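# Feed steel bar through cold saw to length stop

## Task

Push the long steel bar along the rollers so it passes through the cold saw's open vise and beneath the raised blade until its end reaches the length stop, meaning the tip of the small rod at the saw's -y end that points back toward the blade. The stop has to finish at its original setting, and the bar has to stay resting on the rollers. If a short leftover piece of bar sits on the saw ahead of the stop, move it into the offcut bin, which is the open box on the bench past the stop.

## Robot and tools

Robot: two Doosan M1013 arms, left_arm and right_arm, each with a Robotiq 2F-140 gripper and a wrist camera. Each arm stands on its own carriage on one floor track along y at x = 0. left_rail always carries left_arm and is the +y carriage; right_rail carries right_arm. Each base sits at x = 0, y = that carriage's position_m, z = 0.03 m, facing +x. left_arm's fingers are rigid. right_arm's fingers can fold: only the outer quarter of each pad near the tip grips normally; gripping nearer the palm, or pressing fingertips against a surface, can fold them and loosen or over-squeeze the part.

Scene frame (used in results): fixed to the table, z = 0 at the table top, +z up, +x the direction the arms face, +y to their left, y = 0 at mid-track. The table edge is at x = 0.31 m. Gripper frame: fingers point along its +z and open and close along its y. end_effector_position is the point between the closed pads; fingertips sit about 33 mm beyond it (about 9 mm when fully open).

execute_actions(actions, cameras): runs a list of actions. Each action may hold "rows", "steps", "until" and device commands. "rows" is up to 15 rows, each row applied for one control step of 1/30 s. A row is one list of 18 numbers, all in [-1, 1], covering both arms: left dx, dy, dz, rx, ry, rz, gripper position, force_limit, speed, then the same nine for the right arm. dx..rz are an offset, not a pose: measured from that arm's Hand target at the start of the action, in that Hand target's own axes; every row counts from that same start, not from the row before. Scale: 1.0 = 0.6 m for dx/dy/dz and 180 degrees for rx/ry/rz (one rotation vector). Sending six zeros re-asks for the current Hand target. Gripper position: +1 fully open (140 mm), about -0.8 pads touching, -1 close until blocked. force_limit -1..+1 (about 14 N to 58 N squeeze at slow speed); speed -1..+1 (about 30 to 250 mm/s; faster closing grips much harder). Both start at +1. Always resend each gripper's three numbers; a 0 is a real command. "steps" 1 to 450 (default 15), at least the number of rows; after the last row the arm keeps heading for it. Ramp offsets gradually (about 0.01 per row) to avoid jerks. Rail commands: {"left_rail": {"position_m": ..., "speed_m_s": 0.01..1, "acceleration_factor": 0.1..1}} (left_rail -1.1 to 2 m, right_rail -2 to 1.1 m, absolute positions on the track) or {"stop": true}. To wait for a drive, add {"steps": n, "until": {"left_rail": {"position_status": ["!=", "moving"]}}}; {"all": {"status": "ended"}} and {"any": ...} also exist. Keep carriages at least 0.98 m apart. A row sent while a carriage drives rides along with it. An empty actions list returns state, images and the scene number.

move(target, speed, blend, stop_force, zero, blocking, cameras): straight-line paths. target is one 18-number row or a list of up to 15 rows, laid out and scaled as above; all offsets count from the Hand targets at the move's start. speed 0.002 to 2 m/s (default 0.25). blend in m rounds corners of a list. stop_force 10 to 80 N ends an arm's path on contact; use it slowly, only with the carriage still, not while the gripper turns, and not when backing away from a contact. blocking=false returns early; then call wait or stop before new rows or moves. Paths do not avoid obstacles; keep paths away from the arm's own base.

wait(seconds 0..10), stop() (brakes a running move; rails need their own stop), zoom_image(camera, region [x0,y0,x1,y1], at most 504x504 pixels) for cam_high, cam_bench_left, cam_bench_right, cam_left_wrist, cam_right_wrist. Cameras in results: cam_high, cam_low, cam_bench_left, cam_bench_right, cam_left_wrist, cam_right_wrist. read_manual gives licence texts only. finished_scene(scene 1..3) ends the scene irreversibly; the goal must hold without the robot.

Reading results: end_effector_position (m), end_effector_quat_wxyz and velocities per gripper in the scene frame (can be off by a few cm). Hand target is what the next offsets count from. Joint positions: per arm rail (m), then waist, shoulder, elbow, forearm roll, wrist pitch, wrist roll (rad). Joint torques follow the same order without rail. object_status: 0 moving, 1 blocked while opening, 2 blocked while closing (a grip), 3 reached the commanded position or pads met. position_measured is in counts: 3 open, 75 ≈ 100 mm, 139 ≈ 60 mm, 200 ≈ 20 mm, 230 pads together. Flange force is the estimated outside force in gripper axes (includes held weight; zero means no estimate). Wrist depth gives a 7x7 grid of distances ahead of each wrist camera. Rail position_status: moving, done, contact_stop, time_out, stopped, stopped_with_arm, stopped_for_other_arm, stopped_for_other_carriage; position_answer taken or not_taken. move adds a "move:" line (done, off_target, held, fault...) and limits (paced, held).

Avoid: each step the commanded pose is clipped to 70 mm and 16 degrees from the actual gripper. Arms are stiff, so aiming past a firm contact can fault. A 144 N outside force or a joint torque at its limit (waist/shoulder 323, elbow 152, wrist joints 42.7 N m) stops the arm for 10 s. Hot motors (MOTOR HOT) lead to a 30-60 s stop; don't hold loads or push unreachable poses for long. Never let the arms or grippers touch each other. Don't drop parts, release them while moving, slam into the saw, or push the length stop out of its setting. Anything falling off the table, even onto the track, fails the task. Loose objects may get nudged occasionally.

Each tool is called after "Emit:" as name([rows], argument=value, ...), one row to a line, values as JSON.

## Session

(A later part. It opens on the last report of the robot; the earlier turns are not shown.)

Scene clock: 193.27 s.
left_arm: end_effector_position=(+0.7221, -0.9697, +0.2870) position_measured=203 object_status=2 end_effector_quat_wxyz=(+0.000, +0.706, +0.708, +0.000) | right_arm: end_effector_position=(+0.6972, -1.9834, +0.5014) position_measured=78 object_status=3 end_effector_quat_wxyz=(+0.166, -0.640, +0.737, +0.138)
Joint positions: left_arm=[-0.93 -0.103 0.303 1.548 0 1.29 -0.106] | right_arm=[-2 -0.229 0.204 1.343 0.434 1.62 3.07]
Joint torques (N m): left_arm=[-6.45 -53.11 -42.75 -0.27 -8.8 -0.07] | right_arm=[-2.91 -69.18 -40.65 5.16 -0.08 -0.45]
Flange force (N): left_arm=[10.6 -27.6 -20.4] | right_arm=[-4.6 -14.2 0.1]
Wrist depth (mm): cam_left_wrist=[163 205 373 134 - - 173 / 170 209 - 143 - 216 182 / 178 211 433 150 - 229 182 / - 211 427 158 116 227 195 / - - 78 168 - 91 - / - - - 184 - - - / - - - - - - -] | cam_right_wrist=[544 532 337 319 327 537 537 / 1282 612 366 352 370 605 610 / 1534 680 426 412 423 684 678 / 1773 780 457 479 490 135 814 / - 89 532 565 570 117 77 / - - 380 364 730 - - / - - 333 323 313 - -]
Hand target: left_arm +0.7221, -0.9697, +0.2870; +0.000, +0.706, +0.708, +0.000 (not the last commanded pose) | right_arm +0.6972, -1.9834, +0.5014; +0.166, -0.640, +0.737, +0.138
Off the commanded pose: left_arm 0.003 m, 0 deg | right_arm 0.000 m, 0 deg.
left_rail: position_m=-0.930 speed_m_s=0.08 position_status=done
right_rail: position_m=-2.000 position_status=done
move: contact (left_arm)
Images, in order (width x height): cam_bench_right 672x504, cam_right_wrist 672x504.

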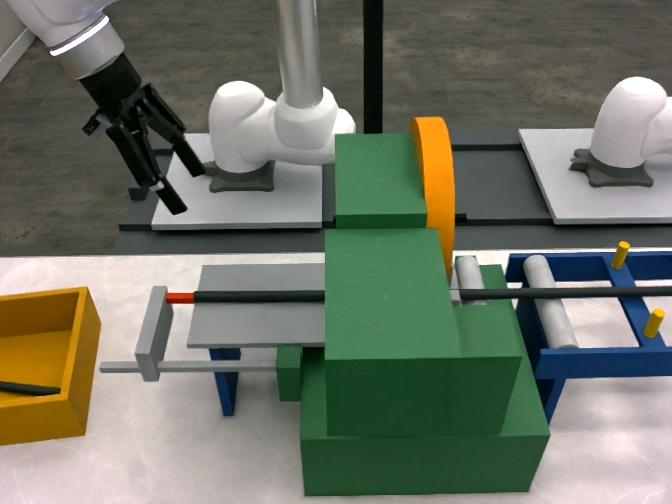

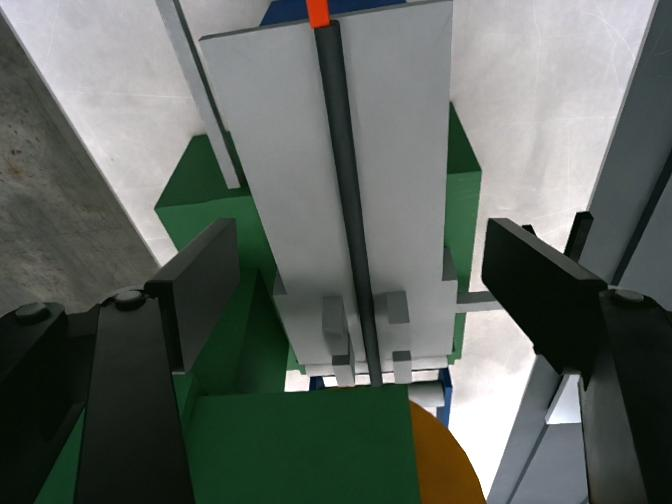

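Emit:
execute_actions([
  {"rows":[[0,0,0,0,0,0,-0.2,0.5,-0.8,0,0,0,0,0,0,0.4,0.2,0]],"steps":45},
], cameras=[])

Emit:
move(target=[0,0,-0.25,0,0,0,-0.2,0.5,-0.8,0,0,0,0,0,0,0.4,0.2,0], cameras=["cam_right_wrist","cam_bench_right"], speed=0.12)

Emit:
zoom_image(camera="cam_bench_right", region=[160, 270, 250, 340])

Emit:
finished_scene(scene=1)

Scene clock: 195.20 s.
left_arm: end_effector_position=(+0.7221, -0.9697, +0.2870) position_measured=154 object_status=3 end_effector_quat_wxyz=(+0.000, +0.706, +0.708, +0.000) | right_arm: end_effector_position=(+0.6972, -1.9834, +0.5014) position_measured=78 object_status=3 end_effector_quat_wxyz=(+0.166, -0.640, +0.737, +0.138)
Joint positions: left_arm=[-0.93 -0.103 0.303 1.548 0 1.29 -0.106] | right_arm=[-2 -0.229 0.204 1.343 0.434 1.62 3.07]
Joint torques (N m): left_arm=[3.35 -70.81 -42.22 4.11 0.02 0.22] | right_arm=[-2.74 -69.26 -40.78 5.17 -0.1 -0.45]
Flange force (N): left_arm=[-4.5 -5.2 1.8] | right_arm=[-4.5 -13.5 -0.1]
Wrist depth (mm): cam_left_wrist=[163 208 375 134 - 362 164 / 170 210 390 144 385 385 181 / 178 210 - 152 - 230 190 / - 228 144 162 131 214 189 / - 90 108 198 199 92 - / - - - 188 - - - / - - - 446 - - -] | cam_right_wrist=[544 530 336 321 327 537 544 / 1290 612 367 352 370 602 612 / 1513 676 436 410 421 688 682 / 1707 780 460 477 493 135 805 / - 89 533 554 555 117 77 / - - 378 364 645 - - / - - 334 323 316 - -]
Hand target: left_arm +0.7221, -0.9697, +0.2870; +0.000, +0.706, +0.708, +0.000 | right_arm +0.6972, -1.9834, +0.5014; +0.166, -0.640, +0.737, +0.138
Off the commanded pose: left_arm 0.000 m, 0 deg | right_arm 0.000 m, 0 deg.
left_rail: position_m=-0.930 speed_m_s=0.08 position_status=done
right_rail: position_m=-2.000 position_status=done
No camera images: "cameras" was empty.

Scene clock: 196.73 s.
left_arm: end_effector_position=(+0.7220, -0.9697, +0.4371) position_measured=154 object_status=3 end_effector_quat_wxyz=(+0.000, +0.706, +0.708, +0.000) | right_arm: end_effector_position=(+0.6972, -1.9834, +0.5014) position_measured=78 object_status=3 end_effector_quat_wxyz=(+0.166, -0.640, +0.737, +0.138)
Joint positions: left_arm=[-0.93 -0.103 0.267 1.324 0 1.551 -0.106] | right_arm=[-2 -0.229 0.204 1.343 0.434 1.62 3.07]
Joint torques (N m): left_arm=[3.71 -68.7 -44.34 4.33 -0.03 0.19] | right_arm=[-2.54 -69.33 -40.81 5.14 -0.07 -0.49]
Flange force (N): left_arm=[-5.3 -6.3 3.7] | right_arm=[-4.4 -13.7 -0.4]
Wrist depth (mm): cam_left_wrist=[- - - - - 291 - / - - - 281 - - - / - 575 353 307 - 566 1175 / - 553 144 338 147 551 1435 / - 90 - - - 92 1445 / - - - 404 - - - / - - - 452 - - -] | cam_right_wrist=[546 533 336 321 326 537 534 / 1275 609 367 353 370 605 609 / 1534 676 437 412 420 670 688 / 1733 783 456 478 493 135 788 / - 88 525 550 551 117 77 / - - 379 362 645 - - / - - 334 324 333 - -]
Hand target: left_arm +0.7221, -0.9697, +0.4370; +0.000, +0.706, +0.708, +0.000 | right_arm +0.6972, -1.9834, +0.5014; +0.166, -0.640, +0.737, +0.138
Off the commanded pose: left_arm 0.000 m, 0 deg | right_arm 0.000 m, 0 deg.
left_rail: position_m=-0.930 speed_m_s=0.08 position_status=done
right_rail: position_m=-2.000 position_status=done
move: done
Images, in order (width x height): cam_bench_right 672x504, cam_right_wrist 672x504.

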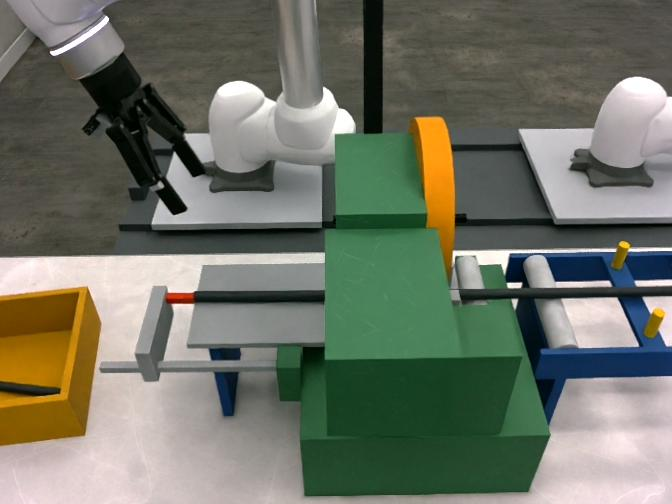

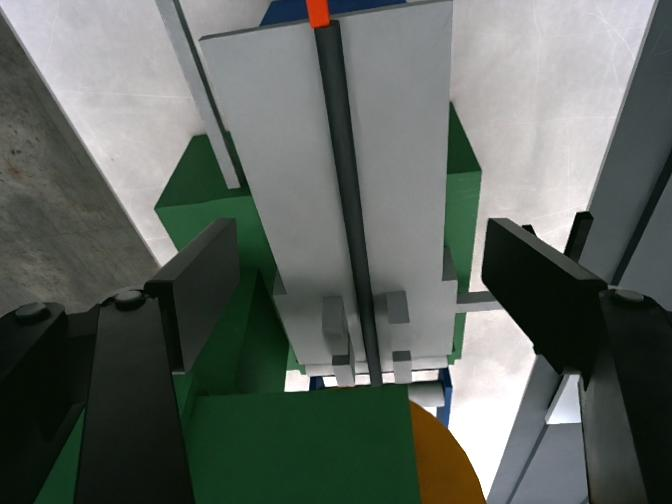

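Scaled by 5.600 from the camera's 672x504 image, which has a finer 960x720 frame.

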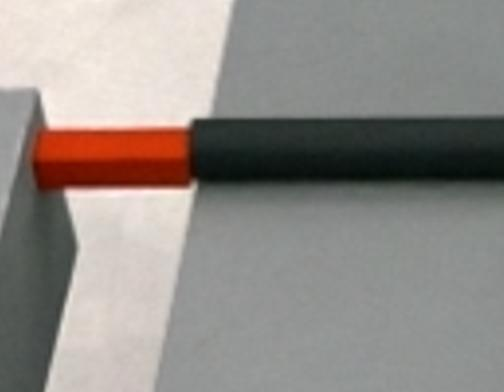

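The scene is finished: the task was done.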